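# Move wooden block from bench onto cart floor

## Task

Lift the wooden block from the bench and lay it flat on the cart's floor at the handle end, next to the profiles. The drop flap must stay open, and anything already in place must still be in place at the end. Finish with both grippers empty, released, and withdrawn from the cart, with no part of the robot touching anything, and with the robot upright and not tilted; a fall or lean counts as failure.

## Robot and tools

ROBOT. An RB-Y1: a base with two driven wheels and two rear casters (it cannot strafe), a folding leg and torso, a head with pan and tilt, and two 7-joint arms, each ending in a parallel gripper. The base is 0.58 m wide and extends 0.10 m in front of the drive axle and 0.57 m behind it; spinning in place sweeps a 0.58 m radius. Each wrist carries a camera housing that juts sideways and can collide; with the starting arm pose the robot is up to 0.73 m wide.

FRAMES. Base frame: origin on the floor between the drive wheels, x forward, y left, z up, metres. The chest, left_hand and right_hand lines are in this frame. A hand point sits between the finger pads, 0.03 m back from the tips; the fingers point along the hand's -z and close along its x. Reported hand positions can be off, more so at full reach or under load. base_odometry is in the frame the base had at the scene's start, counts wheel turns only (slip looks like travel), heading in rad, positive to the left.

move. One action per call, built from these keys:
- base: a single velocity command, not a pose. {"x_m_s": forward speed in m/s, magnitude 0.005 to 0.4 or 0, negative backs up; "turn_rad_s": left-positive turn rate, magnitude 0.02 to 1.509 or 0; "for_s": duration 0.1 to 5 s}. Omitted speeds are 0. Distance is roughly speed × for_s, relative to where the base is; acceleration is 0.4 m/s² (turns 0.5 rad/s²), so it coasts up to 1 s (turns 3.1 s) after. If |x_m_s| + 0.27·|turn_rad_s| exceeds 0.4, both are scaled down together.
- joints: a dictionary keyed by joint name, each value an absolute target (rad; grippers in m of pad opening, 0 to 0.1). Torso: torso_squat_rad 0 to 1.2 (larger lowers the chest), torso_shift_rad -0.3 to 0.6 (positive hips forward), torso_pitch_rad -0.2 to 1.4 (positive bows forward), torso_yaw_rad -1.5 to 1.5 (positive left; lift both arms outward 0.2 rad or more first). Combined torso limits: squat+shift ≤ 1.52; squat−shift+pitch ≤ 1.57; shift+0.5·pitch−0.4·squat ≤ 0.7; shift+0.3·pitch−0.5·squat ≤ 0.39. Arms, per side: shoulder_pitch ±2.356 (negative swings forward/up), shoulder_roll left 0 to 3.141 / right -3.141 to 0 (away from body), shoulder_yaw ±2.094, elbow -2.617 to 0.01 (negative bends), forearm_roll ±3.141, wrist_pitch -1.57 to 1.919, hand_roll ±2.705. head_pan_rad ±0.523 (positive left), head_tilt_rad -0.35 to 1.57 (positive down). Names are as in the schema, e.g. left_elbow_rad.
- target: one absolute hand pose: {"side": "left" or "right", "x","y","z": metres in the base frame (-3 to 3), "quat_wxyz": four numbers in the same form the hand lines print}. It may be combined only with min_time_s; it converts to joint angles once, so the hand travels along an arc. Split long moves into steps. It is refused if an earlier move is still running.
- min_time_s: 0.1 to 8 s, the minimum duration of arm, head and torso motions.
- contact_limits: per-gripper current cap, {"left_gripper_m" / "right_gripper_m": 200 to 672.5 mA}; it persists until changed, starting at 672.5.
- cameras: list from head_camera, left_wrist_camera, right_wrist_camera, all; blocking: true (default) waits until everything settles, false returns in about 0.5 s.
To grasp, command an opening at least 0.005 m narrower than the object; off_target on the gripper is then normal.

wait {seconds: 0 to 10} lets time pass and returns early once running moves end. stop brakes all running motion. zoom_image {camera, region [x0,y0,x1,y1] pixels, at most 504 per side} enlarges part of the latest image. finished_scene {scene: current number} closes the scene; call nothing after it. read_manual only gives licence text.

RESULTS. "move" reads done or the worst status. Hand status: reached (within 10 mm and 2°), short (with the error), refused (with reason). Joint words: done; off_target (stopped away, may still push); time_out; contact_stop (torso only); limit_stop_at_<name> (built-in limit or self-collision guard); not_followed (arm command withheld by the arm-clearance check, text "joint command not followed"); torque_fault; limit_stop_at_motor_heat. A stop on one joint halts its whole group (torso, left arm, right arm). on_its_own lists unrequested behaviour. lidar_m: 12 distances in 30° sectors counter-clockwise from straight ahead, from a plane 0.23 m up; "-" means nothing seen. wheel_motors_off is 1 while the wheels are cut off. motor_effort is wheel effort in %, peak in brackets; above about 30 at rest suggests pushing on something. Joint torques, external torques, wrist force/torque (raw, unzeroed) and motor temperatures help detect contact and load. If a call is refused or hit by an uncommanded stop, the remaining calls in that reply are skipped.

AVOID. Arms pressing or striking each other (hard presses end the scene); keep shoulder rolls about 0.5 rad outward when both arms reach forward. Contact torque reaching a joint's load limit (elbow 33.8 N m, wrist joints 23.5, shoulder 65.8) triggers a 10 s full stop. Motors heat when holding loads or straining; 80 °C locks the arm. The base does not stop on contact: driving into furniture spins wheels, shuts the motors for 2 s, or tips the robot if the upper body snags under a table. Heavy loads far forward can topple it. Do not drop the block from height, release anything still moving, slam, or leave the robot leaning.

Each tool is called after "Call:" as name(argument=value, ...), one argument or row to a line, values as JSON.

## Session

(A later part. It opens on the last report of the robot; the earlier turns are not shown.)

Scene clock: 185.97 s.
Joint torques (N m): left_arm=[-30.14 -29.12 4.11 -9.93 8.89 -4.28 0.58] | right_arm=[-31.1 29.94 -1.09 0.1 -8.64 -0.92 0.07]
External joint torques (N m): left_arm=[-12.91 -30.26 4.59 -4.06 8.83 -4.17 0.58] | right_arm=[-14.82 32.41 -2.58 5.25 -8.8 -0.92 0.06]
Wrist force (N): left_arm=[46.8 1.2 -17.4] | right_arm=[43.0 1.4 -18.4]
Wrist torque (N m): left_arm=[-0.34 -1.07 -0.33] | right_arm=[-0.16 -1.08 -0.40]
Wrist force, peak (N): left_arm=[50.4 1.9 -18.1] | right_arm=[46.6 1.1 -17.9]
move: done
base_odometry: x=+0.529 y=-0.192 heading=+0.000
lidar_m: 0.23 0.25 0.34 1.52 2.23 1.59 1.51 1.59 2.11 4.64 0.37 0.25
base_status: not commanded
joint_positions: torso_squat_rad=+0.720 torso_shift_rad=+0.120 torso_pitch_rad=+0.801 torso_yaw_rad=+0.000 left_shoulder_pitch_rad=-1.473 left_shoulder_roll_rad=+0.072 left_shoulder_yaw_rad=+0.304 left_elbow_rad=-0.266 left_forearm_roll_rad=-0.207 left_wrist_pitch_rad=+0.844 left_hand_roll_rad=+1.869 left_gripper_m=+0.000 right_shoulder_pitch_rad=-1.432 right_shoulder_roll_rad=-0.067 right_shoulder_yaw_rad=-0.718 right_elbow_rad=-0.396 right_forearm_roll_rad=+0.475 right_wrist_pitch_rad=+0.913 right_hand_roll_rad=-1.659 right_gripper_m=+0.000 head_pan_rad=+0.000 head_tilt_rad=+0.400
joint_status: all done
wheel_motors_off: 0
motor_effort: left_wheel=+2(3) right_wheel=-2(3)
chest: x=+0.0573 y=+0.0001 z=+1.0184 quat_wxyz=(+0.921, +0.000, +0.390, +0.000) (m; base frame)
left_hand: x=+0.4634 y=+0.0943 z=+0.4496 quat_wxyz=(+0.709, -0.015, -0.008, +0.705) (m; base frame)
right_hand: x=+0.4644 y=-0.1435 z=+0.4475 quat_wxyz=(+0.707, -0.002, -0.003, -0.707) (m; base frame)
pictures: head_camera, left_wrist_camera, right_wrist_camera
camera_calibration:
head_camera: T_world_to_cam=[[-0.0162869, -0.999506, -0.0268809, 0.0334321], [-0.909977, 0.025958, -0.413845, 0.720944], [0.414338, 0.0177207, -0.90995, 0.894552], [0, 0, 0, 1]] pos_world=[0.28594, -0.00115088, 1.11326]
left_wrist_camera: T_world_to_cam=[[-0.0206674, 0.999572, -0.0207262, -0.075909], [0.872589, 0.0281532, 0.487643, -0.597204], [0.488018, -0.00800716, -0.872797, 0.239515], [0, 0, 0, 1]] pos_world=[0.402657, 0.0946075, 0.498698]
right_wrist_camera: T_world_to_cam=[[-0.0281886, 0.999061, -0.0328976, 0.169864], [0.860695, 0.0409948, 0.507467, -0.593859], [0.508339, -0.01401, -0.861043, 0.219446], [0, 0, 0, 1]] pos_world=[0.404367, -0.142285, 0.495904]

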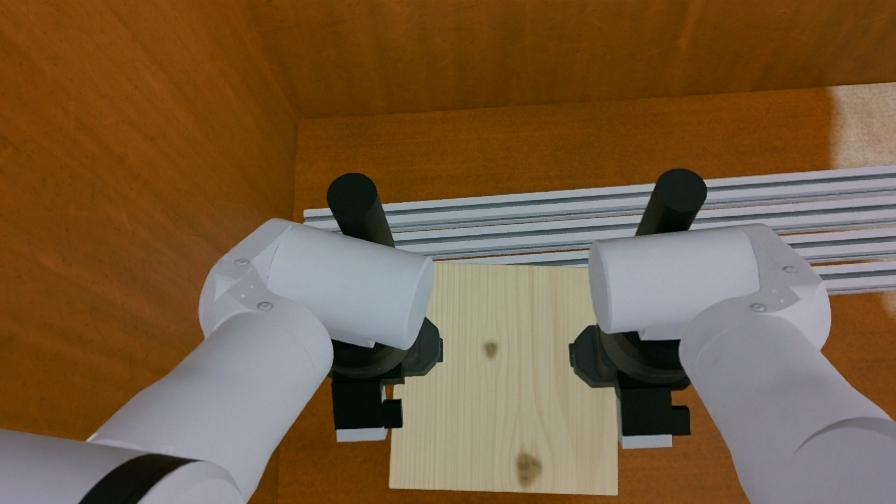

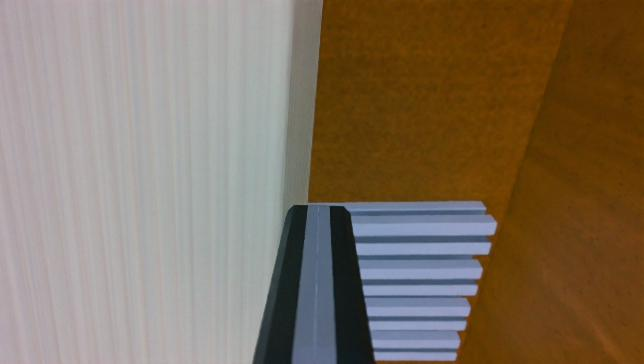

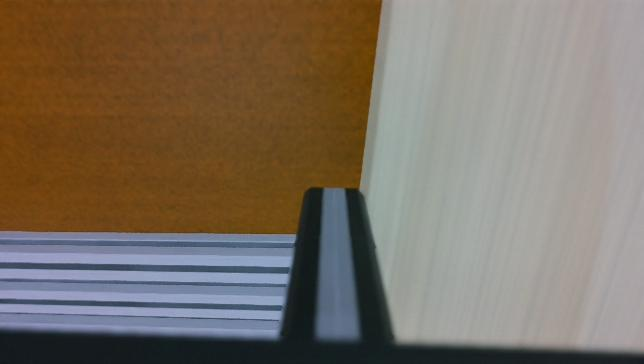

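Call:
move(
  base={"x_m_s": -0.1, "for_s": 0.35},
)

Call:
move(
  joints={"torso_pitch_rad": 1.1, "torso_squat_rad": 0.425, "torso_shift_rad": 0.2, "left_forearm_roll_rad": -0.359, "left_wrist_pitch_rad": 0.56, "left_hand_roll_rad": 1.987, "right_forearm_roll_rad": 0.511, "right_wrist_pitch_rad": 0.614, "right_hand_roll_rad": -1.687, "head_tilt_rad": 0.2},
  min_time_s=4,
  cameras=["all"],
)

Scene clock: 208.17 s.
Joint torques (N m): left_arm=[-28.78 -29.08 4.25 -8.22 9.33 -3.48 0.38] | right_arm=[-22.2 31.25 -1.24 6.8 -8.74 2.89 0.1]
External joint torques (N m): left_arm=[-11.54 -30.23 4.73 -2.34 9.27 -3.37 0.38] | right_arm=[-5.86 33.75 -2.74 11.98 -8.9 2.89 0.1]
Wrist force (N): left_arm=[46.4 0.4 -18.1] | right_arm=[41.8 14.9 -15.3]
Wrist torque (N m): left_arm=[-0.35 -1.01 -0.05] | right_arm=[0.26 -1.21 -0.40]
Wrist force, peak (N): left_arm=[50.7 -3.4 -15.4] | right_arm=[42.1 16.7 -14.5]
move: done
base_odometry: x=+0.492 y=-0.192 heading=+0.001
lidar_m: 0.27 0.28 0.38 3.78 2.18 1.56 1.48 1.54 2.07 4.79 0.41 0.29
base_status: done (sent for 0.37 of 0.37 s)
joint_positions: torso_squat_rad=+0.720 torso_shift_rad=+0.120 torso_pitch_rad=+0.800 torso_yaw_rad=+0.000 left_shoulder_pitch_rad=-1.473 left_shoulder_roll_rad=+0.072 left_shoulder_yaw_rad=+0.304 left_elbow_rad=-0.266 left_forearm_roll_rad=-0.207 left_wrist_pitch_rad=+0.844 left_hand_roll_rad=+1.869 left_gripper_m=+0.000 right_shoulder_pitch_rad=-1.434 right_shoulder_roll_rad=-0.068 right_shoulder_yaw_rad=-0.718 right_elbow_rad=-0.397 right_forearm_roll_rad=+0.475 right_wrist_pitch_rad=+0.912 right_hand_roll_rad=-1.659 right_gripper_m=+0.000 head_pan_rad=+0.000 head_tilt_rad=+0.400
joint_status: not commanded
wheel_motors_off: 0
motor_effort: left_wheel=-2(24) right_wheel=-4(23)
chest: x=+0.0572 y=+0.0001 z=+1.0185 quat_wxyz=(+0.921, +0.000, +0.390, +0.000) (m; base frame)
left_hand: x=+0.4639 y=+0.0943 z=+0.4500 quat_wxyz=(+0.709, -0.016, -0.008, +0.705) (m; base frame)
right_hand: x=+0.4667 y=-0.1433 z=+0.4488 quat_wxyz=(+0.707, +0.000, -0.004, -0.707) (m; base frame)
pictures: none

Scene clock: 212.47 s.
Joint torques (N m): left_arm=[-19.96 -38.48 1.31 -2.2 7.08 -3.98 0.42] | right_arm=[-9.31 37.77 -0.7 11.84 -6.11 0.54 -0.2]
External joint torques (N m): left_arm=[-8.7 -36.49 1.88 1.45 7.03 -3.86 0.42] | right_arm=[0.94 37.47 -1.83 15.13 -6.22 0.56 -0.2]
Wrist force (N): left_arm=[50.3 -7.9 -15.1] | right_arm=[41.6 8.0 15.3]
Wrist torque (N m): left_arm=[-0.51 -1.28 -0.09] | right_arm=[0.11 -0.76 -0.09]
Wrist force, peak (N): left_arm=[52.7 -7.9 -14.4] | right_arm=[45.2 17.1 -10.1]
move: done
base_odometry: x=+0.492 y=-0.192 heading=+0.001
lidar_m: 0.27 0.29 0.38 3.78 2.16 1.55 1.48 1.55 2.05 4.80 0.41 0.30
base_status: not commanded
joint_positions: torso_squat_rad=+0.425 torso_shift_rad=+0.200 torso_pitch_rad=+1.099 torso_yaw_rad=+0.000 left_shoulder_pitch_rad=-1.474 left_shoulder_roll_rad=+0.073 left_shoulder_yaw_rad=+0.305 left_elbow_rad=-0.267 left_forearm_roll_rad=-0.361 left_wrist_pitch_rad=+0.561 left_hand_roll_rad=+1.987 left_gripper_m=+0.000 right_shoulder_pitch_rad=-1.436 right_shoulder_roll_rad=-0.069 right_shoulder_yaw_rad=-0.718 right_elbow_rad=-0.398 right_forearm_roll_rad=+0.513 right_wrist_pitch_rad=+0.614 right_hand_roll_rad=-1.687 right_gripper_m=+0.000 head_pan_rad=+0.000 head_tilt_rad=+0.200
joint_status: all done
wheel_motors_off: 0
motor_effort: left_wheel=-4(5) right_wheel=-6(6)
chest: x=+0.1742 y=+0.0001 z=+1.0461 quat_wxyz=(+0.853, +0.000, +0.522, +0.000) (m; base frame)
left_hand: x=+0.4652 y=+0.0937 z=+0.3755 quat_wxyz=(+0.707, -0.019, -0.007, +0.707) (m; base frame)
right_hand: x=+0.4677 y=-0.1426 z=+0.3718 quat_wxyz=(+0.707, +0.003, -0.004, -0.707) (m; base frame)
pictures: head_camera, left_wrist_camera, right_wrist_camera
camera_calibration:
head_camera: T_world_to_cam=[[-0.0187222, -0.999507, -0.025216, 0.034167], [-0.946205, 0.0258608, -0.322533, 0.754935], [0.323026, 0.017821, -0.946222, 0.885381], [0, 0, 0, 1]] pos_world=[0.428962, -0.00115143, 1.08212]
left_wrist_camera: T_world_to_cam=[[-0.0256112, 0.999315, -0.0267052, -0.0722584], [0.870635, 0.0354252, 0.490652, -0.563533], [0.491262, -0.0106843, -0.870946, 0.172041], [0, 0, 0, 1]] pos_world=[0.404264, 0.0940103, 0.424408]
right_wrist_camera: T_world_to_cam=[[-0.028068, 0.999187, -0.0289273, 0.165123], [0.85648, 0.0389605, 0.514708, -0.559269], [0.515417, -0.0103288, -0.856877, 0.148297], [0, 0, 0, 1]] pos_world=[0.407202, -0.141668, 0.419709]

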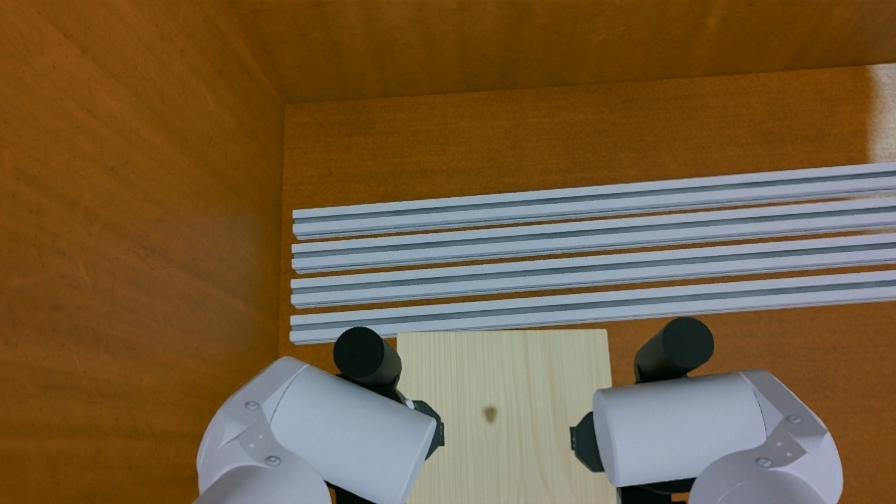

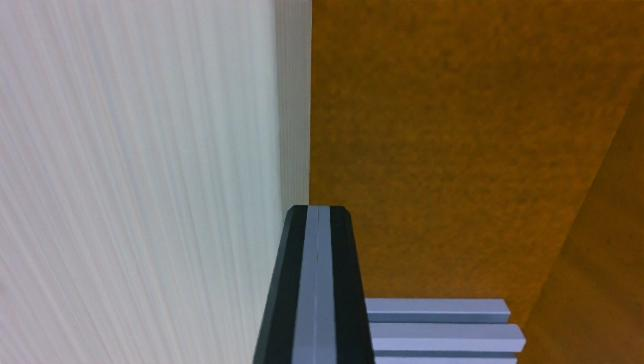

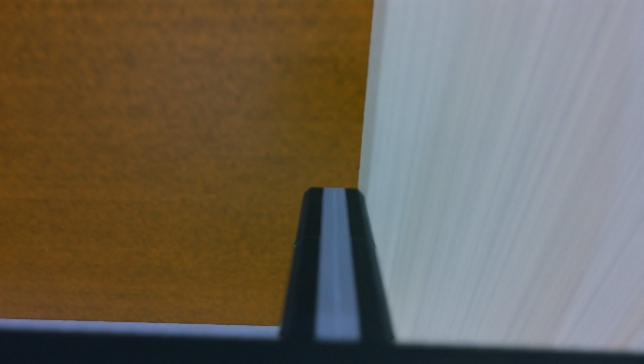

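Call:
move(
  base={"x_m_s": 0.05, "for_s": 0.36},
  cameras=["head_camera"],
)

Scene clock: 220.30 s.
Joint torques (N m): left_arm=[-23.99 -35.52 1.31 -5.47 7 -5.62 0.38] | right_arm=[-25.11 34.3 0.85 3.02 -6.43 -2.86 -0.12]
External joint torques (N m): left_arm=[-12.79 -33.5 1.87 -1.84 6.95 -5.51 0.38] | right_arm=[-15.01 33.95 -0.25 6.25 -6.55 -2.98 -0.12]
Wrist force (N): left_arm=[48.3 1.7 -17.9] | right_arm=[45.2 -4.9 -1.8]
Wrist torque (N m): left_arm=[-0.56 -1.23 -0.28] | right_arm=[-0.21 -0.96 -0.31]
Wrist force, peak (N): left_arm=[51.9 -7.8 -14.8] | right_arm=[45.9 -12.7 13.3]
move: done
base_odometry: x=+0.511 y=-0.192 heading=+0.000
lidar_m: 0.24 0.27 0.35 1.56 2.22 1.57 1.49 1.57 2.08 4.72 0.39 0.28
base_status: done (sent for 0.37 of 0.37 s)
joint_positions: torso_squat_rad=+0.425 torso_shift_rad=+0.200 torso_pitch_rad=+1.100 torso_yaw_rad=+0.000 left_shoulder_pitch_rad=-1.473 left_shoulder_roll_rad=+0.072 left_shoulder_yaw_rad=+0.305 left_elbow_rad=-0.266 left_forearm_roll_rad=-0.361 left_wrist_pitch_rad=+0.561 left_hand_roll_rad=+1.987 left_gripper_m=+0.000 right_shoulder_pitch_rad=-1.432 right_shoulder_roll_rad=-0.068 right_shoulder_yaw_rad=-0.719 right_elbow_rad=-0.396 right_forearm_roll_rad=+0.513 right_wrist_pitch_rad=+0.615 right_hand_roll_rad=-1.687 right_gripper_m=+0.000 head_pan_rad=+0.000 head_tilt_rad=+0.200
joint_status: not commanded
wheel_motors_off: 0
motor_effort: left_wheel=-1(20) right_wheel=+2(19)
chest: x=+0.1745 y=+0.0001 z=+1.0458 quat_wxyz=(+0.852, +0.000, +0.523, +0.000) (m; base frame)
left_hand: x=+0.4635 y=+0.0934 z=+0.3746 quat_wxyz=(+0.707, -0.018, -0.006, +0.707) (m; base frame)
right_hand: x=+0.4633 y=-0.1428 z=+0.3701 quat_wxyz=(+0.707, +0.000, -0.001, -0.707) (m; base frame)
pictures: head_camera
camera_calibration:
head_camera: T_world_to_cam=[[-0.0188718, -0.999506, -0.0251335, 0.0341357], [-0.946509, 0.0259589, -0.321633, 0.754217], [0.322126, 0.0177193, -0.946531, 0.885533], [0, 0, 0, 1]] pos_world=[0.429263, -0.00115088, 1.08162]

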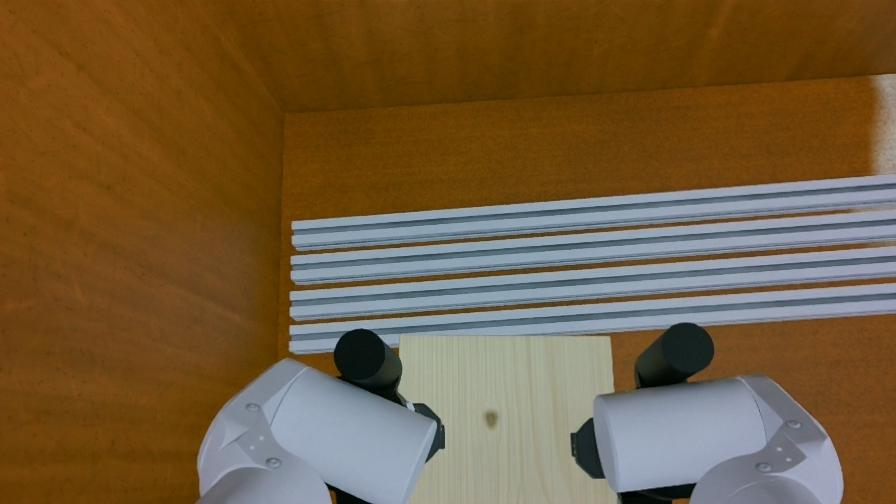

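Call:
move(
  base={"turn_rad_s": 0.16, "for_s": 0.3333},
)

Call:
move(
  base={"x_m_s": 0.03, "for_s": 0.3},
  cameras=["head_camera"],
)

Scene clock: 226.00 s.
Joint torques (N m): left_arm=[-23.62 -33.81 1.03 -5.47 6.52 -5.23 0.39] | right_arm=[-25.13 36.36 0.65 4.59 -6.71 -2.01 -0.07]
External joint torques (N m): left_arm=[-12.42 -31.77 1.6 -1.85 6.47 -5.12 0.39] | right_arm=[-15.02 36.03 -0.46 7.83 -6.83 -2.01 -0.07]
Wrist force (N): left_arm=[48.9 0.8 -17.4] | right_arm=[44.8 -1.2 -6.2]
Wrist torque (N m): left_arm=[-0.37 -1.13 -0.26] | right_arm=[-0.16 -0.90 -0.28]
Wrist force, peak (N): left_arm=[50.1 1.2 -18.0] | right_arm=[49.6 -6.5 0.9]
move: done
base_odometry: x=+0.511 y=-0.192 heading=+0.052
lidar_m: 0.26 0.27 0.39 4.53 2.11 1.55 1.50 1.58 2.20 1.00 0.37 0.27
base_status: done (sent for 0.33 of 0.33 s)
joint_positions: torso_squat_rad=+0.425 torso_shift_rad=+0.200 torso_pitch_rad=+1.100 torso_yaw_rad=+0.000 left_shoulder_pitch_rad=-1.473 left_shoulder_roll_rad=+0.072 left_shoulder_yaw_rad=+0.305 left_elbow_rad=-0.266 left_forearm_roll_rad=-0.361 left_wrist_pitch_rad=+0.561 left_hand_roll_rad=+1.987 left_gripper_m=+0.000 right_shoulder_pitch_rad=-1.432 right_shoulder_roll_rad=-0.068 right_shoulder_yaw_rad=-0.719 right_elbow_rad=-0.396 right_forearm_roll_rad=+0.513 right_wrist_pitch_rad=+0.615 right_hand_roll_rad=-1.687 right_gripper_m=+0.000 head_pan_rad=+0.000 head_tilt_rad=+0.200
joint_status: not commanded
wheel_motors_off: 0
motor_effort: left_wheel=-18(37) right_wheel=+13(40)
chest: x=+0.1745 y=+0.0001 z=+1.0458 quat_wxyz=(+0.852, +0.000, +0.523, +0.000) (m; base frame)
left_hand: x=+0.4635 y=+0.0930 z=+0.3746 quat_wxyz=(+0.707, -0.018, -0.005, +0.707) (m; base frame)
right_hand: x=+0.4637 y=-0.1432 z=+0.3702 quat_wxyz=(+0.707, +0.000, -0.002, -0.707) (m; base frame)
pictures: none

Scene clock: 226.90 s.
Joint torques (N m): left_arm=[-23.84 -34.61 1.1 -5.7 6.6 -5.37 0.33] | right_arm=[-25.96 35.71 0.94 3.62 -6.79 -1.76 -0.11]
External joint torques (N m): left_arm=[-12.65 -32.58 1.67 -2.08 6.55 -5.26 0.33] | right_arm=[-15.86 35.37 -0.17 6.85 -6.9 -1.79 -0.11]
Wrist force (N): left_arm=[48.7 0.9 -17.8] | right_arm=[44.7 -2.4 -9.0]
Wrist torque (N m): left_arm=[-0.44 -1.11 -0.28] | right_arm=[-0.17 -0.89 -0.29]
Wrist force, peak (N): left_arm=[49.8 2.6 -17.3] | right_arm=[46.8 -14.7 15.0]
move: done
base_odometry: x=+0.520 y=-0.191 heading=+0.052
lidar_m: 0.24 0.26 0.37 4.47 2.11 1.55 1.51 1.60 2.20 0.97 0.36 0.25
base_status: done (sent for 0.3 of 0.3 s)
joint_positions: torso_squat_rad=+0.425 torso_shift_rad=+0.200 torso_pitch_rad=+1.100 torso_yaw_rad=+0.000 left_shoulder_pitch_rad=-1.473 left_shoulder_roll_rad=+0.072 left_shoulder_yaw_rad=+0.305 left_elbow_rad=-0.266 left_forearm_roll_rad=-0.361 left_wrist_pitch_rad=+0.561 left_hand_roll_rad=+1.987 left_gripper_m=+0.000 right_shoulder_pitch_rad=-1.432 right_shoulder_roll_rad=-0.068 right_shoulder_yaw_rad=-0.719 right_elbow_rad=-0.396 right_forearm_roll_rad=+0.513 right_wrist_pitch_rad=+0.615 right_hand_roll_rad=-1.687 right_gripper_m=+0.000 head_pan_rad=+0.000 head_tilt_rad=+0.200
joint_status: not commanded
wheel_motors_off: 0
motor_effort: left_wheel=-5(13) right_wheel=+10(36)
chest: x=+0.1746 y=+0.0001 z=+1.0458 quat_wxyz=(+0.852, +0.000, +0.523, +0.000) (m; base frame)
left_hand: x=+0.4634 y=+0.0932 z=+0.3745 quat_wxyz=(+0.707, -0.018, -0.005, +0.707) (m; base frame)
right_hand: x=+0.4634 y=-0.1430 z=+0.3700 quat_wxyz=(+0.707, +0.000, -0.002, -0.707) (m; base frame)
pictures: head_camera
camera_calibration:
head_camera: T_world_to_cam=[[-0.018878, -0.999506, -0.0251283, 0.0340322], [-0.94658, 0.0259592, -0.321423, 0.754087], [0.321917, 0.0177181, -0.946602, 0.885576], [0, 0, 0, 1]] pos_world=[0.429364, -0.00125087, 1.08152]

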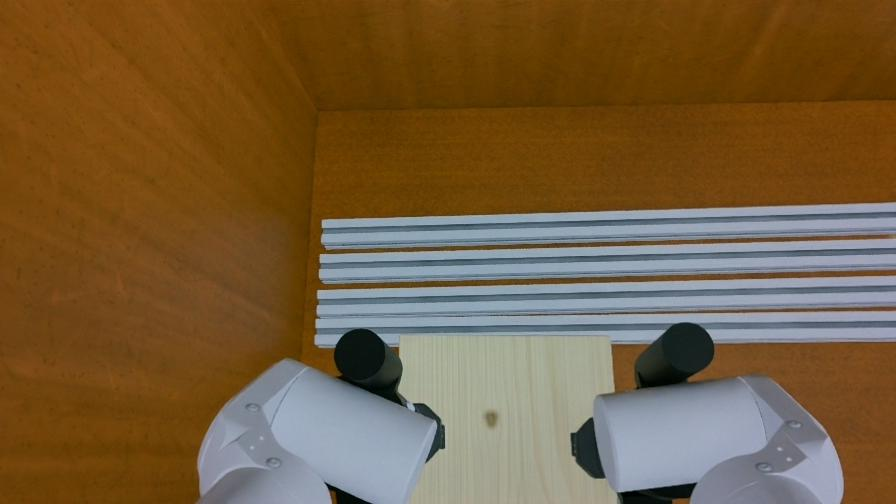

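Call:
move(
  joints={"torso_squat_rad": 0.5},
  min_time_s=1.5,
  cameras=["head_camera", "right_wrist_camera", "left_wrist_camera"],
)

Scene clock: 229.67 s.
Joint torques (N m): left_arm=[-16.54 -38.7 1.13 -1 7.64 -5.77 0.32] | right_arm=[-18.15 35.65 0.9 8.38 -6.13 -1.18 0.14]
External joint torques (N m): left_arm=[-5.21 -36.75 1.7 2.68 7.59 -5.65 0.32] | right_arm=[-7.92 35.34 -0.22 11.65 -6.25 -1.17 0.14]
Wrist force (N): left_arm=[57.0 -3.3 21.7] | right_arm=[48.0 0.7 18.2]
Wrist torque (N m): left_arm=[-0.26 -0.85 -0.33] | right_arm=[0.12 0.14 -0.49]
Wrist force, peak (N): left_arm=[59.2 3.8 21.2] | right_arm=[48.7 0.9 18.5]
move: done
base_odometry: x=+0.520 y=-0.191 heading=+0.052
lidar_m: 0.24 0.26 0.37 4.48 2.10 1.56 1.51 1.60 2.20 0.99 0.38 0.26
base_status: not commanded
joint_positions: torso_squat_rad=+0.500 torso_shift_rad=+0.199 torso_pitch_rad=+1.098 torso_yaw_rad=+0.000 left_shoulder_pitch_rad=-1.475 left_shoulder_roll_rad=+0.073 left_shoulder_yaw_rad=+0.305 left_elbow_rad=-0.268 left_forearm_roll_rad=-0.361 left_wrist_pitch_rad=+0.561 left_hand_roll_rad=+1.987 left_gripper_m=+0.000 right_shoulder_pitch_rad=-1.434 right_shoulder_roll_rad=-0.068 right_shoulder_yaw_rad=-0.719 right_elbow_rad=-0.397 right_forearm_roll_rad=+0.513 right_wrist_pitch_rad=+0.614 right_hand_roll_rad=-1.687 right_gripper_m=+0.000 head_pan_rad=+0.000 head_tilt_rad=+0.200
joint_status: all done
wheel_motors_off: 0
motor_effort: left_wheel=-1(6) right_wheel=+4(11)
chest: x=+0.1689 y=+0.0001 z=+1.0236 quat_wxyz=(+0.853, +0.000, +0.522, +0.000) (m; base frame)
left_hand: x=+0.4616 y=+0.0937 z=+0.3537 quat_wxyz=(+0.707, -0.020, -0.008, +0.707) (m; base frame)
right_hand: x=+0.4613 y=-0.1426 z=+0.3492 quat_wxyz=(+0.707, +0.002, -0.003, -0.707) (m; base frame)
pictures: head_camera, left_wrist_camera, right_wrist_camera
camera_calibration:
head_camera: T_world_to_cam=[[-0.0186552, -0.999505, -0.0253423, 0.0336155], [-0.945694, 0.0258665, -0.324027, 0.744155], [0.324522, 0.0179212, -0.945708, 0.864998], [0, 0, 0, 1]] pos_world=[0.42366, -0.00115166, 1.06001]
left_wrist_camera: T_world_to_cam=[[-0.0255992, 0.999316, -0.0266759, -0.0729574], [0.869512, 0.0354246, 0.492641, -0.54987], [0.493249, -0.0105838, -0.869824, 0.153443], [0, 0, 0, 1]] pos_world=[0.400565, 0.0940104, 0.40241]
right_wrist_camera: T_world_to_cam=[[-0.0277316, 0.999202, -0.0287544, 0.164092], [0.857549, 0.0385617, 0.512954, -0.54211], [0.513653, -0.0104333, -0.857934, 0.133245], [0, 0, 0, 1]] pos_world=[0.400995, -0.141667, 0.397112]

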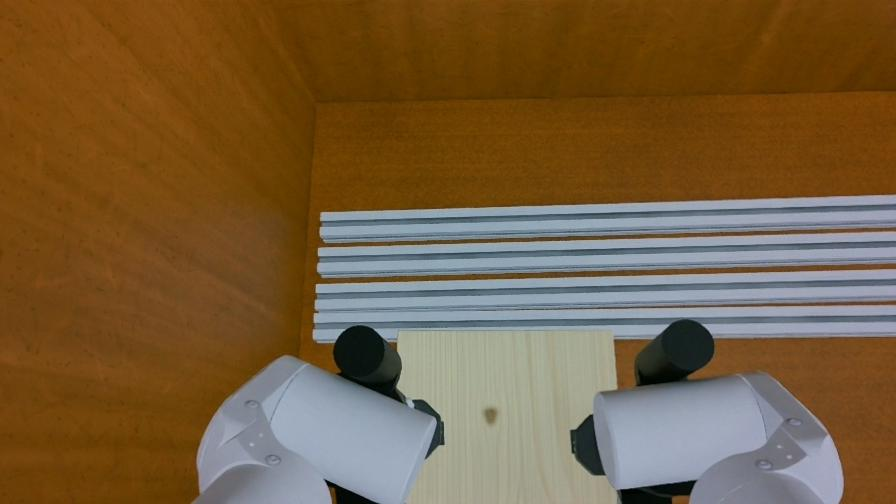

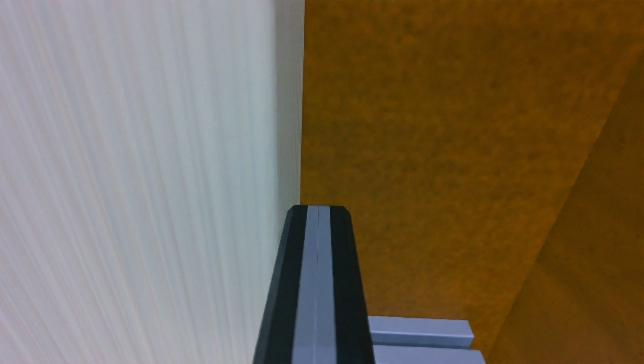

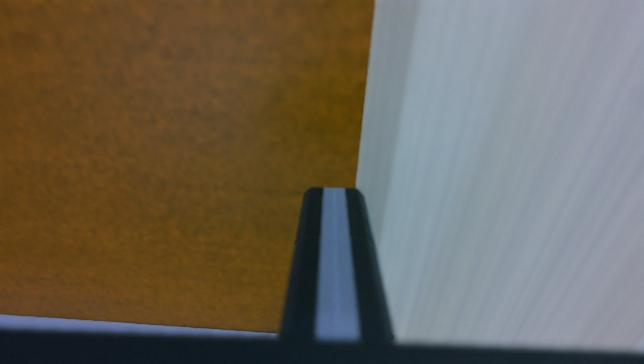

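Call:
move(
  joints={"head_tilt_rad": 0.6},
  cameras=["head_camera"],
)

Scene clock: 232.53 s.
Joint torques (N m): left_arm=[-16.53 -38.81 0.93 -0.95 7.58 -5.73 0.34] | right_arm=[-18.24 35.18 0.97 8.22 -6.04 -1.29 0.14]
External joint torques (N m): left_arm=[-5.21 -36.86 1.5 2.73 7.53 -5.6 0.34] | right_arm=[-8.01 34.87 -0.15 11.49 -6.15 -1.28 0.14]
Wrist force (N): left_arm=[57.7 -2.8 21.5] | right_arm=[48.1 0.7 18.1]
Wrist torque (N m): left_arm=[-0.31 -0.80 -0.35] | right_arm=[0.11 0.14 -0.51]
Wrist force, peak (N): left_arm=[58.2 -4.0 22.0] | right_arm=[48.8 0.7 19.0]
move: done
base_odometry: x=+0.520 y=-0.191 heading=+0.052
lidar_m: 0.25 0.26 0.36 4.48 2.11 1.55 1.51 1.59 2.22 0.98 0.37 0.25
base_status: not commanded
joint_positions: torso_squat_rad=+0.500 torso_shift_rad=+0.199 torso_pitch_rad=+1.098 torso_yaw_rad=+0.000 left_shoulder_pitch_rad=-1.475 left_shoulder_roll_rad=+0.073 left_shoulder_yaw_rad=+0.305 left_elbow_rad=-0.268 left_forearm_roll_rad=-0.361 left_wrist_pitch_rad=+0.561 left_hand_roll_rad=+1.987 left_gripper_m=+0.000 right_shoulder_pitch_rad=-1.434 right_shoulder_roll_rad=-0.068 right_shoulder_yaw_rad=-0.719 right_elbow_rad=-0.397 right_forearm_roll_rad=+0.513 right_wrist_pitch_rad=+0.614 right_hand_roll_rad=-1.687 right_gripper_m=+0.000 head_pan_rad=+0.000 head_tilt_rad=+0.600
joint_status: all done
wheel_motors_off: 0
motor_effort: left_wheel=-2(2) right_wheel=+6(7)
chest: x=+0.1689 y=+0.0001 z=+1.0236 quat_wxyz=(+0.853, +0.000, +0.522, +0.000) (m; base frame)
left_hand: x=+0.4616 y=+0.0937 z=+0.3537 quat_wxyz=(+0.707, -0.020, -0.008, +0.707) (m; base frame)
right_hand: x=+0.4613 y=-0.1426 z=+0.3492 quat_wxyz=(+0.707, +0.002, -0.003, -0.707) (m; base frame)
pictures: head_camera
camera_calibration:
head_camera: T_world_to_cam=[[-0.0270396, -0.999507, -0.0159801, 0.0263621], [-0.997228, 0.0258625, 0.0697644, 0.331266], [-0.0693167, 0.0178222, -0.997435, 1.06233], [0, 0, 0, 1]] pos_world=[0.404698, -0.00115142, 1.03692]

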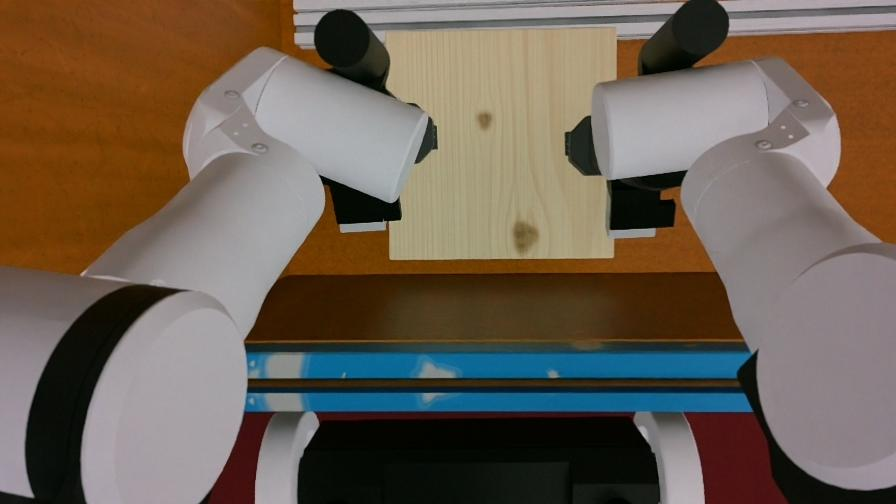

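Call:
move(
  joints={"torso_squat_rad": 0.465},
  min_time_s=0.8,
)

Call:
move(
  base={"x_m_s": -0.03, "for_s": 0.3},
  cameras=["head_camera"],
)

Call:
move(
  joints={"torso_squat_rad": 0.52},
  min_time_s=1.5,
  cameras=["head_camera"],
)

Scene clock: 237.43 s.
Joint torques (N m): left_arm=[-24.45 -36.44 0.92 -5.39 7.1 -5.29 0.35] | right_arm=[-22.3 35.51 1.03 5.84 -6.12 -1.09 0.12]
External joint torques (N m): left_arm=[-13.29 -34.41 1.48 -1.78 7.05 -5.18 0.35] | right_arm=[-12.19 35.16 -0.08 9.08 -6.24 -1.09 0.12]
Wrist force (N): left_arm=[49.7 1.3 -21.7] | right_arm=[46.3 1.1 -13.9]
Wrist torque (N m): left_arm=[-0.49 -0.99 -0.30] | right_arm=[-0.14 -0.13 -0.46]
Wrist force, peak (N): left_arm=[58.3 -3.5 22.2] | right_arm=[49.0 1.1 18.7]
move: done
base_odometry: x=+0.520 y=-0.191 heading=+0.052
lidar_m: 0.23 0.25 0.36 4.49 2.12 1.57 1.50 1.60 2.20 0.99 0.36 0.26
base_status: not commanded
joint_positions: torso_squat_rad=+0.465 torso_shift_rad=+0.200 torso_pitch_rad=+1.101 torso_yaw_rad=+0.000 left_shoulder_pitch_rad=-1.473 left_shoulder_roll_rad=+0.073 left_shoulder_yaw_rad=+0.305 left_elbow_rad=-0.266 left_forearm_roll_rad=-0.361 left_wrist_pitch_rad=+0.561 left_hand_roll_rad=+1.987 left_gripper_m=+0.000 right_shoulder_pitch_rad=-1.433 right_shoulder_roll_rad=-0.068 right_shoulder_yaw_rad=-0.719 right_elbow_rad=-0.397 right_forearm_roll_rad=+0.513 right_wrist_pitch_rad=+0.614 right_hand_roll_rad=-1.687 right_gripper_m=+0.000 head_pan_rad=+0.000 head_tilt_rad=+0.600
joint_status: all done
wheel_motors_off: 0
motor_effort: left_wheel=-4(4) right_wheel=+7(9)
chest: x=+0.1724 y=+0.0001 z=+1.0338 quat_wxyz=(+0.852, +0.000, +0.523, +0.000) (m; base frame)
left_hand: x=+0.4609 y=+0.0936 z=+0.3623 quat_wxyz=(+0.707, -0.017, -0.005, +0.707) (m; base frame)
right_hand: x=+0.4616 y=-0.1429 z=+0.3581 quat_wxyz=(+0.707, +0.000, -0.002, -0.708) (m; base frame)
pictures: none

Scene clock: 238.43 s.
Joint torques (N m): left_arm=[-25.5 -35.48 1.04 -6.29 7.13 -5.49 0.34] | right_arm=[-23.67 35.69 1.08 4.98 -6.19 -1.24 0.12]
External joint torques (N m): left_arm=[-14.34 -33.45 1.6 -2.68 7.08 -5.38 0.34] | right_arm=[-13.57 35.34 -0.03 8.21 -6.3 -1.24 0.12]
Wrist force (N): left_arm=[50.0 0.2 -22.4] | right_arm=[45.9 1.1 -14.7]
Wrist torque (N m): left_arm=[-0.36 -1.09 -0.29] | right_arm=[-0.12 -0.15 -0.45]
Wrist force, peak (N): left_arm=[50.0 0.2 -22.4] | right_arm=[47.3 0.9 -14.2]
move: done
base_odometry: x=+0.511 y=-0.192 heading=+0.051
lidar_m: 0.25 0.28 0.37 4.50 2.10 1.56 1.50 1.58 2.20 1.00 0.38 0.26
base_status: done (sent for 0.3 of 0.3 s)
joint_positions: torso_squat_rad=+0.465 torso_shift_rad=+0.200 torso_pitch_rad=+1.101 torso_yaw_rad=+0.000 left_shoulder_pitch_rad=-1.473 left_shoulder_roll_rad=+0.072 left_shoulder_yaw_rad=+0.305 left_elbow_rad=-0.266 left_forearm_roll_rad=-0.361 left_wrist_pitch_rad=+0.561 left_hand_roll_rad=+1.987 left_gripper_m=+0.000 right_shoulder_pitch_rad=-1.432 right_shoulder_roll_rad=-0.068 right_shoulder_yaw_rad=-0.719 right_elbow_rad=-0.396 right_forearm_roll_rad=+0.513 right_wrist_pitch_rad=+0.614 right_hand_roll_rad=-1.687 right_gripper_m=+0.000 head_pan_rad=+0.000 head_tilt_rad=+0.600
joint_status: not commanded
wheel_motors_off: 0
motor_effort: left_wheel=-18(31) right_wheel=+12(27)
chest: x=+0.1724 y=+0.0001 z=+1.0338 quat_wxyz=(+0.852, +0.000, +0.523, +0.000) (m; base frame)
left_hand: x=+0.4606 y=+0.0936 z=+0.3623 quat_wxyz=(+0.707, -0.017, -0.005, +0.707) (m; base frame)
right_hand: x=+0.4614 y=-0.1429 z=+0.3580 quat_wxyz=(+0.707, +0.000, -0.002, -0.708) (m; base frame)
pictures: head_camera
camera_calibration:
head_camera: T_world_to_cam=[[-0.0271907, -0.999504, -0.0158818, 0.0265664], [-0.996996, 0.025963, 0.0729655, 0.330664], [-0.072517, 0.0178181, -0.997208, 1.07303], [0, 0, 0, 1]] pos_world=[0.408206, -0.00115111, 1.04633]

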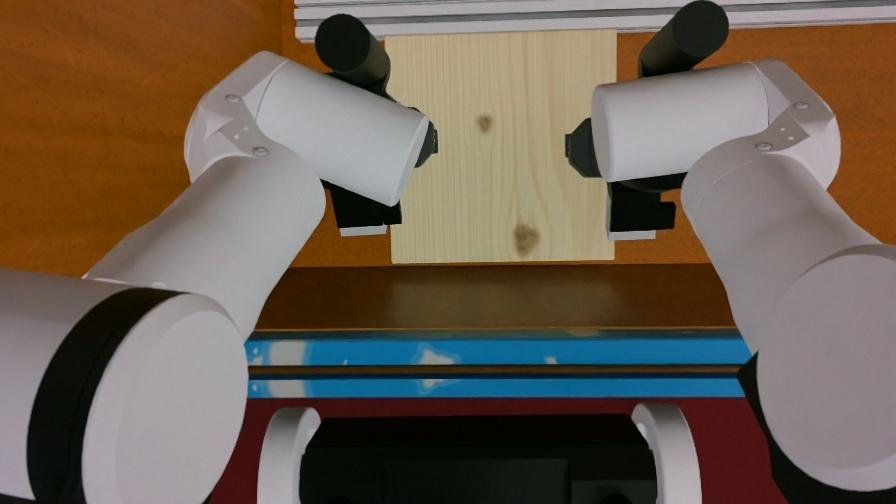

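Scene clock: 240.23 s.
Joint torques (N m): left_arm=[-18.16 -36.95 1.01 -2.4 7.14 -6.17 0.49] | right_arm=[-19.79 37.32 0.9 8.38 -6.36 -1.6 0.12]
External joint torques (N m): left_arm=[-6.86 -34.97 1.57 1.27 7.1 -6.04 0.49] | right_arm=[-9.58 37.03 -0.22 11.65 -6.48 -1.59 0.12]
Wrist force (N): left_arm=[55.2 0.2 20.7] | right_arm=[51.8 -1.2 18.8]
Wrist torque (N m): left_arm=[-0.33 -0.92 -0.29] | right_arm=[0.17 0.59 -0.51]
Wrist force, peak (N): left_arm=[54.8 6.4 23.0] | right_arm=[52.4 -1.4 20.0]
move: done
base_odometry: x=+0.511 y=-0.192 heading=+0.051
lidar_m: 0.25 0.27 0.39 4.50 2.11 1.55 1.50 1.58 2.20 0.99 0.38 0.26
base_status: not commanded
joint_positions: torso_squat_rad=+0.520 torso_shift_rad=+0.199 torso_pitch_rad=+1.098 torso_yaw_rad=+0.000 left_shoulder_pitch_rad=-1.475 left_shoulder_roll_rad=+0.073 left_shoulder_yaw_rad=+0.305 left_elbow_rad=-0.267 left_forearm_roll_rad=-0.361 left_wrist_pitch_rad=+0.561 left_hand_roll_rad=+1.987 left_gripper_m=+0.000 right_shoulder_pitch_rad=-1.433 right_shoulder_roll_rad=-0.069 right_shoulder_yaw_rad=-0.719 right_elbow_rad=-0.397 right_forearm_roll_rad=+0.513 right_wrist_pitch_rad=+0.614 right_hand_roll_rad=-1.687 right_gripper_m=+0.000 head_pan_rad=+0.000 head_tilt_rad=+0.600
joint_status: all done
wheel_motors_off: 0
motor_effort: left_wheel=-16(19) right_wheel=+14(14)
chest: x=+0.1676 y=+0.0001 z=+1.0169 quat_wxyz=(+0.853, +0.000, +0.522, +0.000) (m; base frame)
left_hand: x=+0.4597 y=+0.0933 z=+0.3468 quat_wxyz=(+0.707, -0.019, -0.007, +0.707) (m; base frame)
right_hand: x=+0.4597 y=-0.1431 z=+0.3423 quat_wxyz=(+0.707, +0.001, -0.003, -0.708) (m; base frame)
pictures: head_camera
camera_calibration:
head_camera: T_world_to_cam=[[-0.0271405, -0.999504, -0.0159686, 0.0261448], [-0.997218, 0.0259622, 0.069867, 0.330237], [-0.0694178, 0.0178204, -0.997428, 1.05549], [0, 0, 0, 1]] pos_world=[0.403298, -0.00125112, 1.03012]

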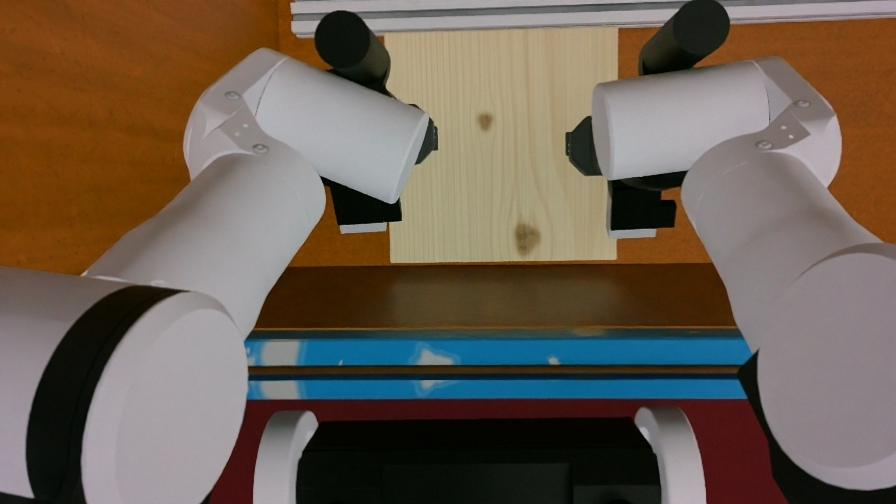

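Call:
move(
  joints={"torso_squat_rad": 0.502},
  min_time_s=0.7,
)

Call:
move(
  joints={"left_shoulder_roll_rad": 0.125, "right_shoulder_roll_rad": -0.125},
  min_time_s=1.5,
  cameras=["all"],
)

Scene clock: 247.83 s.
Joint torques (N m): left_arm=[-24.64 -36.21 0.99 -5.62 7.22 -5.4 0.37] | right_arm=[-22.07 37.39 1.05 5.8 -6.47 -1.12 0.27]
External joint torques (N m): left_arm=[-13.47 -34.18 1.55 -2.01 7.17 -5.29 0.37] | right_arm=[-11.96 37.05 -0.06 9.04 -6.58 -1.12 0.27]
Wrist force (N): left_arm=[48.6 1.3 -23.2] | right_arm=[45.8 1.8 -12.6]
Wrist torque (N m): left_arm=[-0.50 -1.18 -0.29] | right_arm=[-0.18 0.19 -0.42]
Wrist force, peak (N): left_arm=[56.1 -1.0 21.4] | right_arm=[52.4 -1.2 19.5]
move: done
base_odometry: x=+0.511 y=-0.192 heading=+0.051
lidar_m: 0.25 0.27 0.38 4.50 2.09 1.55 1.50 1.58 2.20 0.99 0.37 0.26
base_status: not commanded
joint_positions: torso_squat_rad=+0.502 torso_shift_rad=+0.200 torso_pitch_rad=+1.101 torso_yaw_rad=+0.000 left_shoulder_pitch_rad=-1.473 left_shoulder_roll_rad=+0.073 left_shoulder_yaw_rad=+0.305 left_elbow_rad=-0.266 left_forearm_roll_rad=-0.361 left_wrist_pitch_rad=+0.561 left_hand_roll_rad=+1.987 left_gripper_m=+0.000 right_shoulder_pitch_rad=-1.433 right_shoulder_roll_rad=-0.069 right_shoulder_yaw_rad=-0.719 right_elbow_rad=-0.397 right_forearm_roll_rad=+0.513 right_wrist_pitch_rad=+0.614 right_hand_roll_rad=-1.687 right_gripper_m=+0.000 head_pan_rad=+0.000 head_tilt_rad=+0.600
joint_status: all done
wheel_motors_off: 0
motor_effort: left_wheel=-18(18) right_wheel=+13(14)
chest: x=+0.1700 y=+0.0001 z=+1.0220 quat_wxyz=(+0.852, +0.000, +0.523, +0.000) (m; base frame)
left_hand: x=+0.4584 y=+0.0936 z=+0.3505 quat_wxyz=(+0.707, -0.017, -0.005, +0.707) (m; base frame)
right_hand: x=+0.4594 y=-0.1432 z=+0.3463 quat_wxyz=(+0.707, +0.000, -0.002, -0.708) (m; base frame)
pictures: none

Scene clock: 249.63 s.
Joint torques (N m): left_arm=[-11.69 -0.56 1.11 -4.22 0.24 -0.62 0.38] | right_arm=[-11.82 -2.38 1.21 -2.79 -0.3 -0.23 -0.03]
External joint torques (N m): left_arm=[-0.3 0.03 1.58 -0.4 0.24 -0.5 0.38] | right_arm=[-1.56 -1.2 0.2 0.81 -0.48 -0.2 -0.03]
Wrist force (N): left_arm=[1.2 1.5 -7.5] | right_arm=[-1.3 1.0 -5.2]
Wrist torque (N m): left_arm=[-0.27 0.26 0.03] | right_arm=[-0.10 -0.04 -0.03]
Wrist force, peak (N): left_arm=[50.1 1.0 -22.9] | right_arm=[46.1 1.1 -12.7]
move: done
base_odometry: x=+0.511 y=-0.192 heading=+0.051
lidar_m: 0.26 0.27 0.39 4.49 2.10 1.55 1.49 1.60 2.19 1.00 0.37 0.25
base_status: not commanded
joint_positions: torso_squat_rad=+0.502 torso_shift_rad=+0.200 torso_pitch_rad=+1.100 torso_yaw_rad=+0.000 left_shoulder_pitch_rad=-1.476 left_shoulder_roll_rad=+0.125 left_shoulder_yaw_rad=+0.305 left_elbow_rad=-0.267 left_forearm_roll_rad=-0.359 left_wrist_pitch_rad=+0.560 left_hand_roll_rad=+1.987 left_gripper_m=+0.000 right_shoulder_pitch_rad=-1.435 right_shoulder_roll_rad=-0.125 right_shoulder_yaw_rad=-0.719 right_elbow_rad=-0.394 right_forearm_roll_rad=+0.511 right_wrist_pitch_rad=+0.614 right_hand_roll_rad=-1.687 right_gripper_m=+0.000 head_pan_rad=+0.000 head_tilt_rad=+0.600
joint_status: all done
wheel_motors_off: 0
motor_effort: left_wheel=-17(18) right_wheel=+14(14)
chest: x=+0.1698 y=+0.0001 z=+1.0222 quat_wxyz=(+0.852, +0.000, +0.523, +0.000) (m; base frame)
left_hand: x=+0.4757 y=+0.1289 z=+0.3508 quat_wxyz=(+0.701, -0.010, -0.029, +0.713) (m; base frame)
right_hand: x=+0.4749 y=-0.1813 z=+0.3484 quat_wxyz=(+0.700, -0.010, -0.026, -0.713) (m; base frame)
pictures: head_camera, left_wrist_camera, right_wrist_camera
camera_calibration:
head_camera: T_world_to_cam=[[-0.02718, -0.999504, -0.0159, 0.0262248], [-0.99704, 0.0259618, 0.0723693, 0.329447], [-0.0719206, 0.0178199, -0.997251, 1.06117], [0, 0, 0, 1]] pos_world=[0.405505, -0.00125112, 1.03483]
left_wrist_camera: T_world_to_cam=[[-0.04406, 0.9989, 0.0160271, -0.113972], [0.860823, 0.0298184, 0.50803, -0.562489], [0.506993, 0.0361803, -0.86119, 0.128782], [0, 0, 0, 1]] pos_world=[0.413891, 0.12596, 0.398494]
right_wrist_camera: T_world_to_cam=[[-0.009476, 0.99698, -0.0770768, 0.21082], [0.850127, 0.0486162, 0.524329, -0.550571], [0.526492, -0.0605565, -0.84802, 0.10662], [0, 0, 0, 1]] pos_world=[0.413918, -0.176961, 0.395346]

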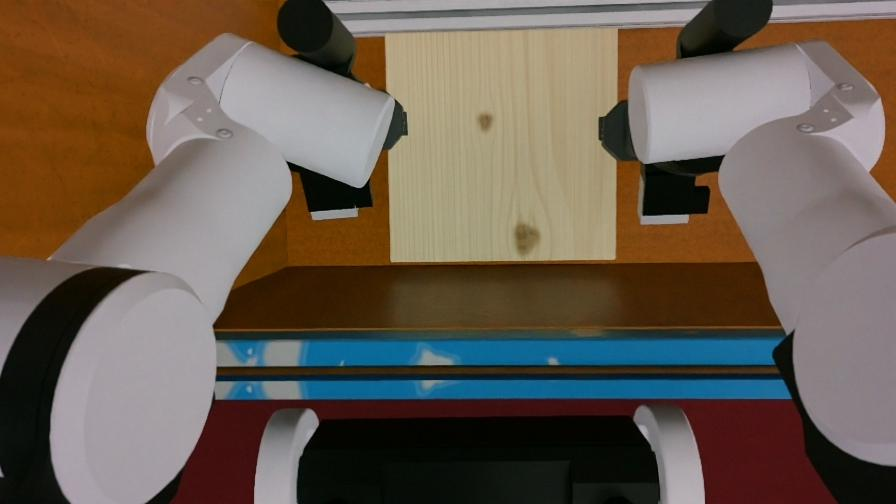

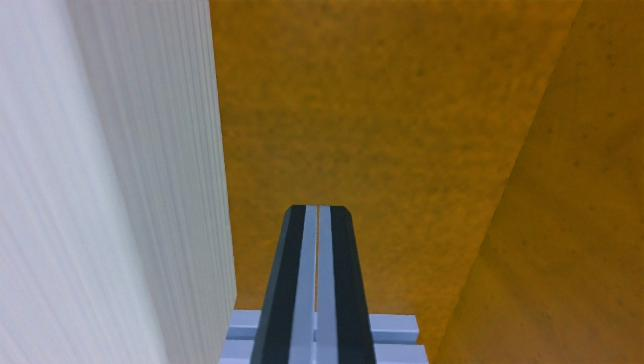

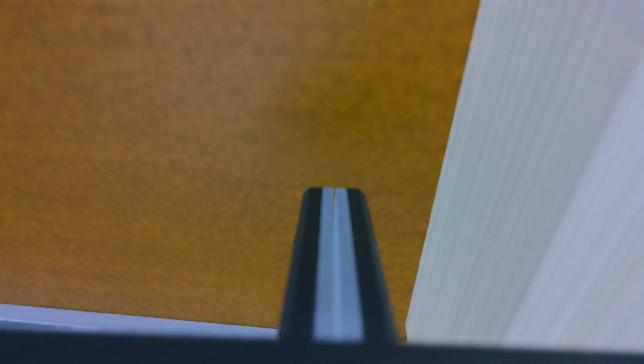

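Call:
move(
  joints={"torso_squat_rad": 0.3},
  min_time_s=1.2,
)

Call:
move(
  joints={"torso_pitch_rad": 0.4, "torso_shift_rad": 0.0, "torso_squat_rad": 0.2},
  cameras=["head_camera"],
)

Scene clock: 252.70 s.
Joint torques (N m): left_arm=[-11.07 -0.79 0.88 -3.89 0.21 -0.53 0.29] | right_arm=[-11.28 -2.01 0.91 -3.3 -0.27 -0.08 0.17]
External joint torques (N m): left_arm=[0.33 -0.21 1.35 -0.07 0.21 -0.41 0.29] | right_arm=[-1.02 -0.83 -0.09 0.3 -0.44 -0.05 0.16]
Wrist force (N): left_arm=[1.4 0.5 -7.8] | right_arm=[-0.9 1.6 -5.5]
Wrist torque (N m): left_arm=[-0.19 0.27 0.04] | right_arm=[-0.15 0.00 -0.02]
Wrist force, peak (N): left_arm=[1.5 1.3 -8.5] | right_arm=[-1.3 1.4 -5.9]
move: done
base_odometry: x=+0.511 y=-0.192 heading=+0.051
lidar_m: 0.25 0.27 0.37 4.51 2.09 1.55 1.49 1.58 2.18 0.99 0.37 0.26
base_status: not commanded
joint_positions: torso_squat_rad=+0.300 torso_shift_rad=+0.200 torso_pitch_rad=+1.100 torso_yaw_rad=+0.000 left_shoulder_pitch_rad=-1.476 left_shoulder_roll_rad=+0.125 left_shoulder_yaw_rad=+0.305 left_elbow_rad=-0.267 left_forearm_roll_rad=-0.359 left_wrist_pitch_rad=+0.560 left_hand_roll_rad=+1.987 left_gripper_m=+0.000 right_shoulder_pitch_rad=-1.436 right_shoulder_roll_rad=-0.125 right_shoulder_yaw_rad=-0.719 right_elbow_rad=-0.394 right_forearm_roll_rad=+0.511 right_wrist_pitch_rad=+0.614 right_hand_roll_rad=-1.687 right_gripper_m=+0.000 head_pan_rad=+0.000 head_tilt_rad=+0.600
joint_status: all done
wheel_motors_off: 0
motor_effort: left_wheel=-17(19) right_wheel=+13(15)
chest: x=+0.1806 y=+0.0001 z=+1.0763 quat_wxyz=(+0.853, +0.000, +0.523, +0.000) (m; base frame)
left_hand: x=+0.4868 y=+0.1289 z=+0.4050 quat_wxyz=(+0.701, -0.010, -0.029, +0.713) (m; base frame)
right_hand: x=+0.4860 y=-0.1812 z=+0.4026 quat_wxyz=(+0.700, -0.009, -0.026, -0.713) (m; base frame)
pictures: none

Scene clock: 255.87 s.
Joint torques (N m): left_arm=[-22.49 4.89 1.17 -9 0 -1.57 0.33] | right_arm=[-24.37 -7.49 1.67 -8.52 0.01 -1.25 0.25]
External joint torques (N m): left_arm=[1.86 -1.55 1.66 0.37 0.22 -0.3 0.34] | right_arm=[-0.76 -0.32 -0.32 -0.22 -0.29 0.01 0.25]
Wrist force (N): left_arm=[1.4 4.9 -6.8] | right_arm=[-1.2 -2.4 -4.1]
Wrist torque (N m): left_arm=[-0.48 0.25 0.04] | right_arm=[0.05 -0.03 -0.03]
Wrist force, peak (N): left_arm=[0.9 2.6 -8.2] | right_arm=[-1.8 0.8 -5.9]
move: done
base_odometry: x=+0.511 y=-0.192 heading=+0.051
lidar_m: 0.26 0.26 0.39 4.50 2.09 1.56 1.50 1.58 2.19 1.01 0.38 0.27
base_status: not commanded
joint_positions: torso_squat_rad=+0.200 torso_shift_rad=+0.000 torso_pitch_rad=+0.400 torso_yaw_rad=+0.000 left_shoulder_pitch_rad=-1.477 left_shoulder_roll_rad=+0.125 left_shoulder_yaw_rad=+0.305 left_elbow_rad=-0.267 left_forearm_roll_rad=-0.359 left_wrist_pitch_rad=+0.560 left_hand_roll_rad=+1.987 left_gripper_m=+0.000 right_shoulder_pitch_rad=-1.436 right_shoulder_roll_rad=-0.125 right_shoulder_yaw_rad=-0.719 right_elbow_rad=-0.394 right_forearm_roll_rad=+0.511 right_wrist_pitch_rad=+0.614 right_hand_roll_rad=-1.687 right_gripper_m=+0.000 head_pan_rad=+0.000 head_tilt_rad=+0.600
joint_status: all done
wheel_motors_off: 0
motor_effort: left_wheel=-17(19) right_wheel=+12(13)
chest: x=-0.1076 y=+0.0001 z=+1.2516 quat_wxyz=(+0.980, +0.000, +0.199, +0.000) (m; base frame)
left_hand: x=+0.5593 y=+0.1290 z=+0.9357 quat_wxyz=(+0.648, -0.254, -0.268, +0.666) (m; base frame)
right_hand: x=+0.5602 y=-0.1813 z=+0.9333 quat_wxyz=(+0.649, +0.236, -0.265, -0.673) (m; base frame)
pictures: head_camera
camera_calibration:
head_camera: T_world_to_cam=[[-0.0105364, -0.999504, -0.0296714, 0.0414612], [-0.809034, 0.0259599, -0.587188, 0.882103], [0.587668, 0.0178183, -0.808906, 1.10519], [0, 0, 0, 1]] pos_world=[0.0646053, -0.00115112, 1.41318]

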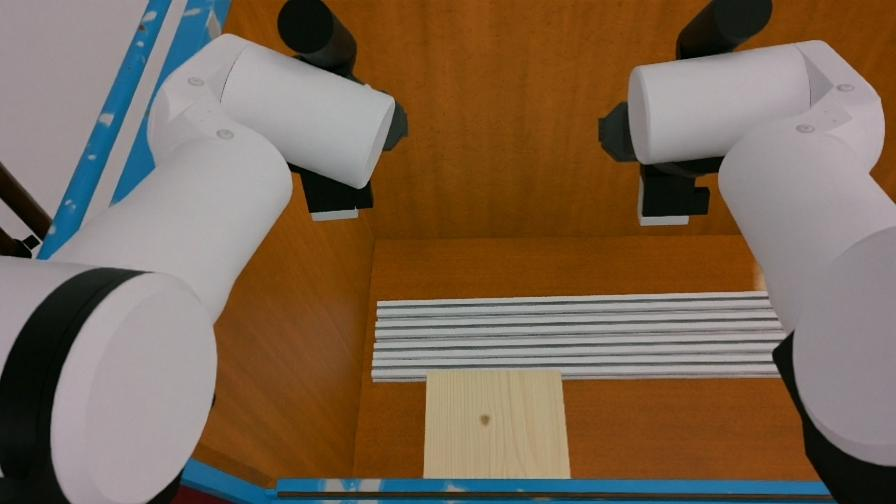

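Call:
move(
  base={"x_m_s": -0.25, "for_s": 2.0},
  cameras=["head_camera"],
)

Scene clock: 260.03 s.
Joint torques (N m): left_arm=[-22.6 4.88 1.02 -8.9 -0.05 -1.54 0.32] | right_arm=[-24.05 -7.36 1.72 -8.79 -0.02 -1.15 0.14]
External joint torques (N m): left_arm=[1.76 -1.56 1.51 0.47 0.16 -0.27 0.33] | right_arm=[-0.44 -0.18 -0.26 -0.49 -0.32 0.11 0.14]
Wrist force (N): left_arm=[1.0 4.7 -6.6] | right_arm=[-1.1 -2.3 -4.3]
Wrist torque (N m): left_arm=[-0.50 0.21 0.04] | right_arm=[0.02 -0.02 -0.03]
Wrist force, peak (N): left_arm=[1.3 5.9 -6.5] | right_arm=[-1.2 -3.2 -4.1]
move: done
base_odometry: x=+0.011 y=-0.217 heading=+0.052
lidar_m: 0.75 0.80 1.77 3.67 1.40 1.03 1.00 1.06 1.48 4.28 1.07 0.78
base_status: done (sent for 2 of 2 s)
joint_positions: torso_squat_rad=+0.200 torso_shift_rad=+0.000 torso_pitch_rad=+0.400 torso_yaw_rad=+0.000 left_shoulder_pitch_rad=-1.476 left_shoulder_roll_rad=+0.125 left_shoulder_yaw_rad=+0.305 left_elbow_rad=-0.267 left_forearm_roll_rad=-0.359 left_wrist_pitch_rad=+0.560 left_hand_roll_rad=+1.987 left_gripper_m=+0.000 right_shoulder_pitch_rad=-1.436 right_shoulder_roll_rad=-0.125 right_shoulder_yaw_rad=-0.719 right_elbow_rad=-0.394 right_forearm_roll_rad=+0.511 right_wrist_pitch_rad=+0.614 right_hand_roll_rad=-1.687 right_gripper_m=+0.000 head_pan_rad=+0.000 head_tilt_rad=+0.600
joint_status: not commanded
wheel_motors_off: 0
motor_effort: left_wheel=+9(48) right_wheel=-7(30)
chest: x=-0.1076 y=+0.0001 z=+1.2516 quat_wxyz=(+0.980, +0.000, +0.199, +0.000) (m; base frame)
left_hand: x=+0.5593 y=+0.1290 z=+0.9357 quat_wxyz=(+0.648, -0.254, -0.268, +0.666) (m; base frame)
right_hand: x=+0.5601 y=-0.1813 z=+0.9333 quat_wxyz=(+0.649, +0.236, -0.265, -0.673) (m; base frame)
pictures: head_camera
camera_calibration:
head_camera: T_world_to_cam=[[-0.0105397, -0.999504, -0.0296737, 0.0414648], [-0.809034, 0.0259639, -0.587188, 0.882103], [0.587668, 0.0178182, -0.808906, 1.10519], [0, 0, 0, 1]] pos_world=[0.0646053, -0.00115111, 1.41318]

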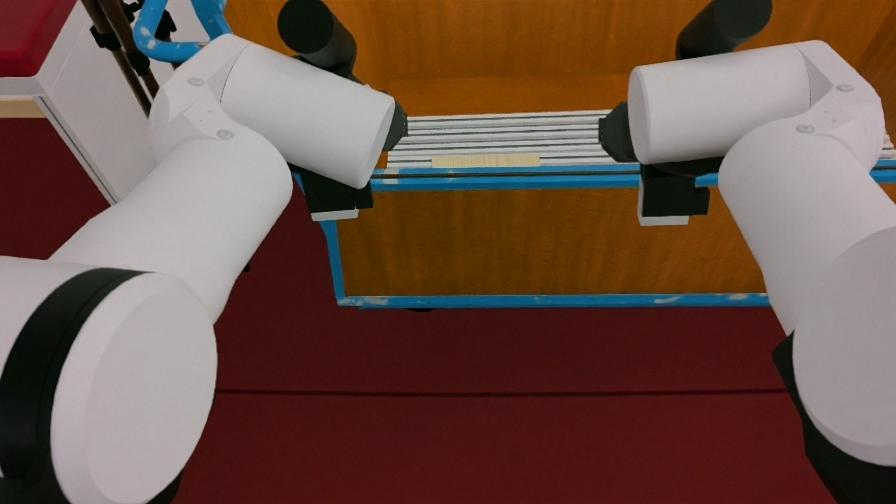

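Call:
finished_scene(
  scene=2,
)

The scene is finished: the task was done.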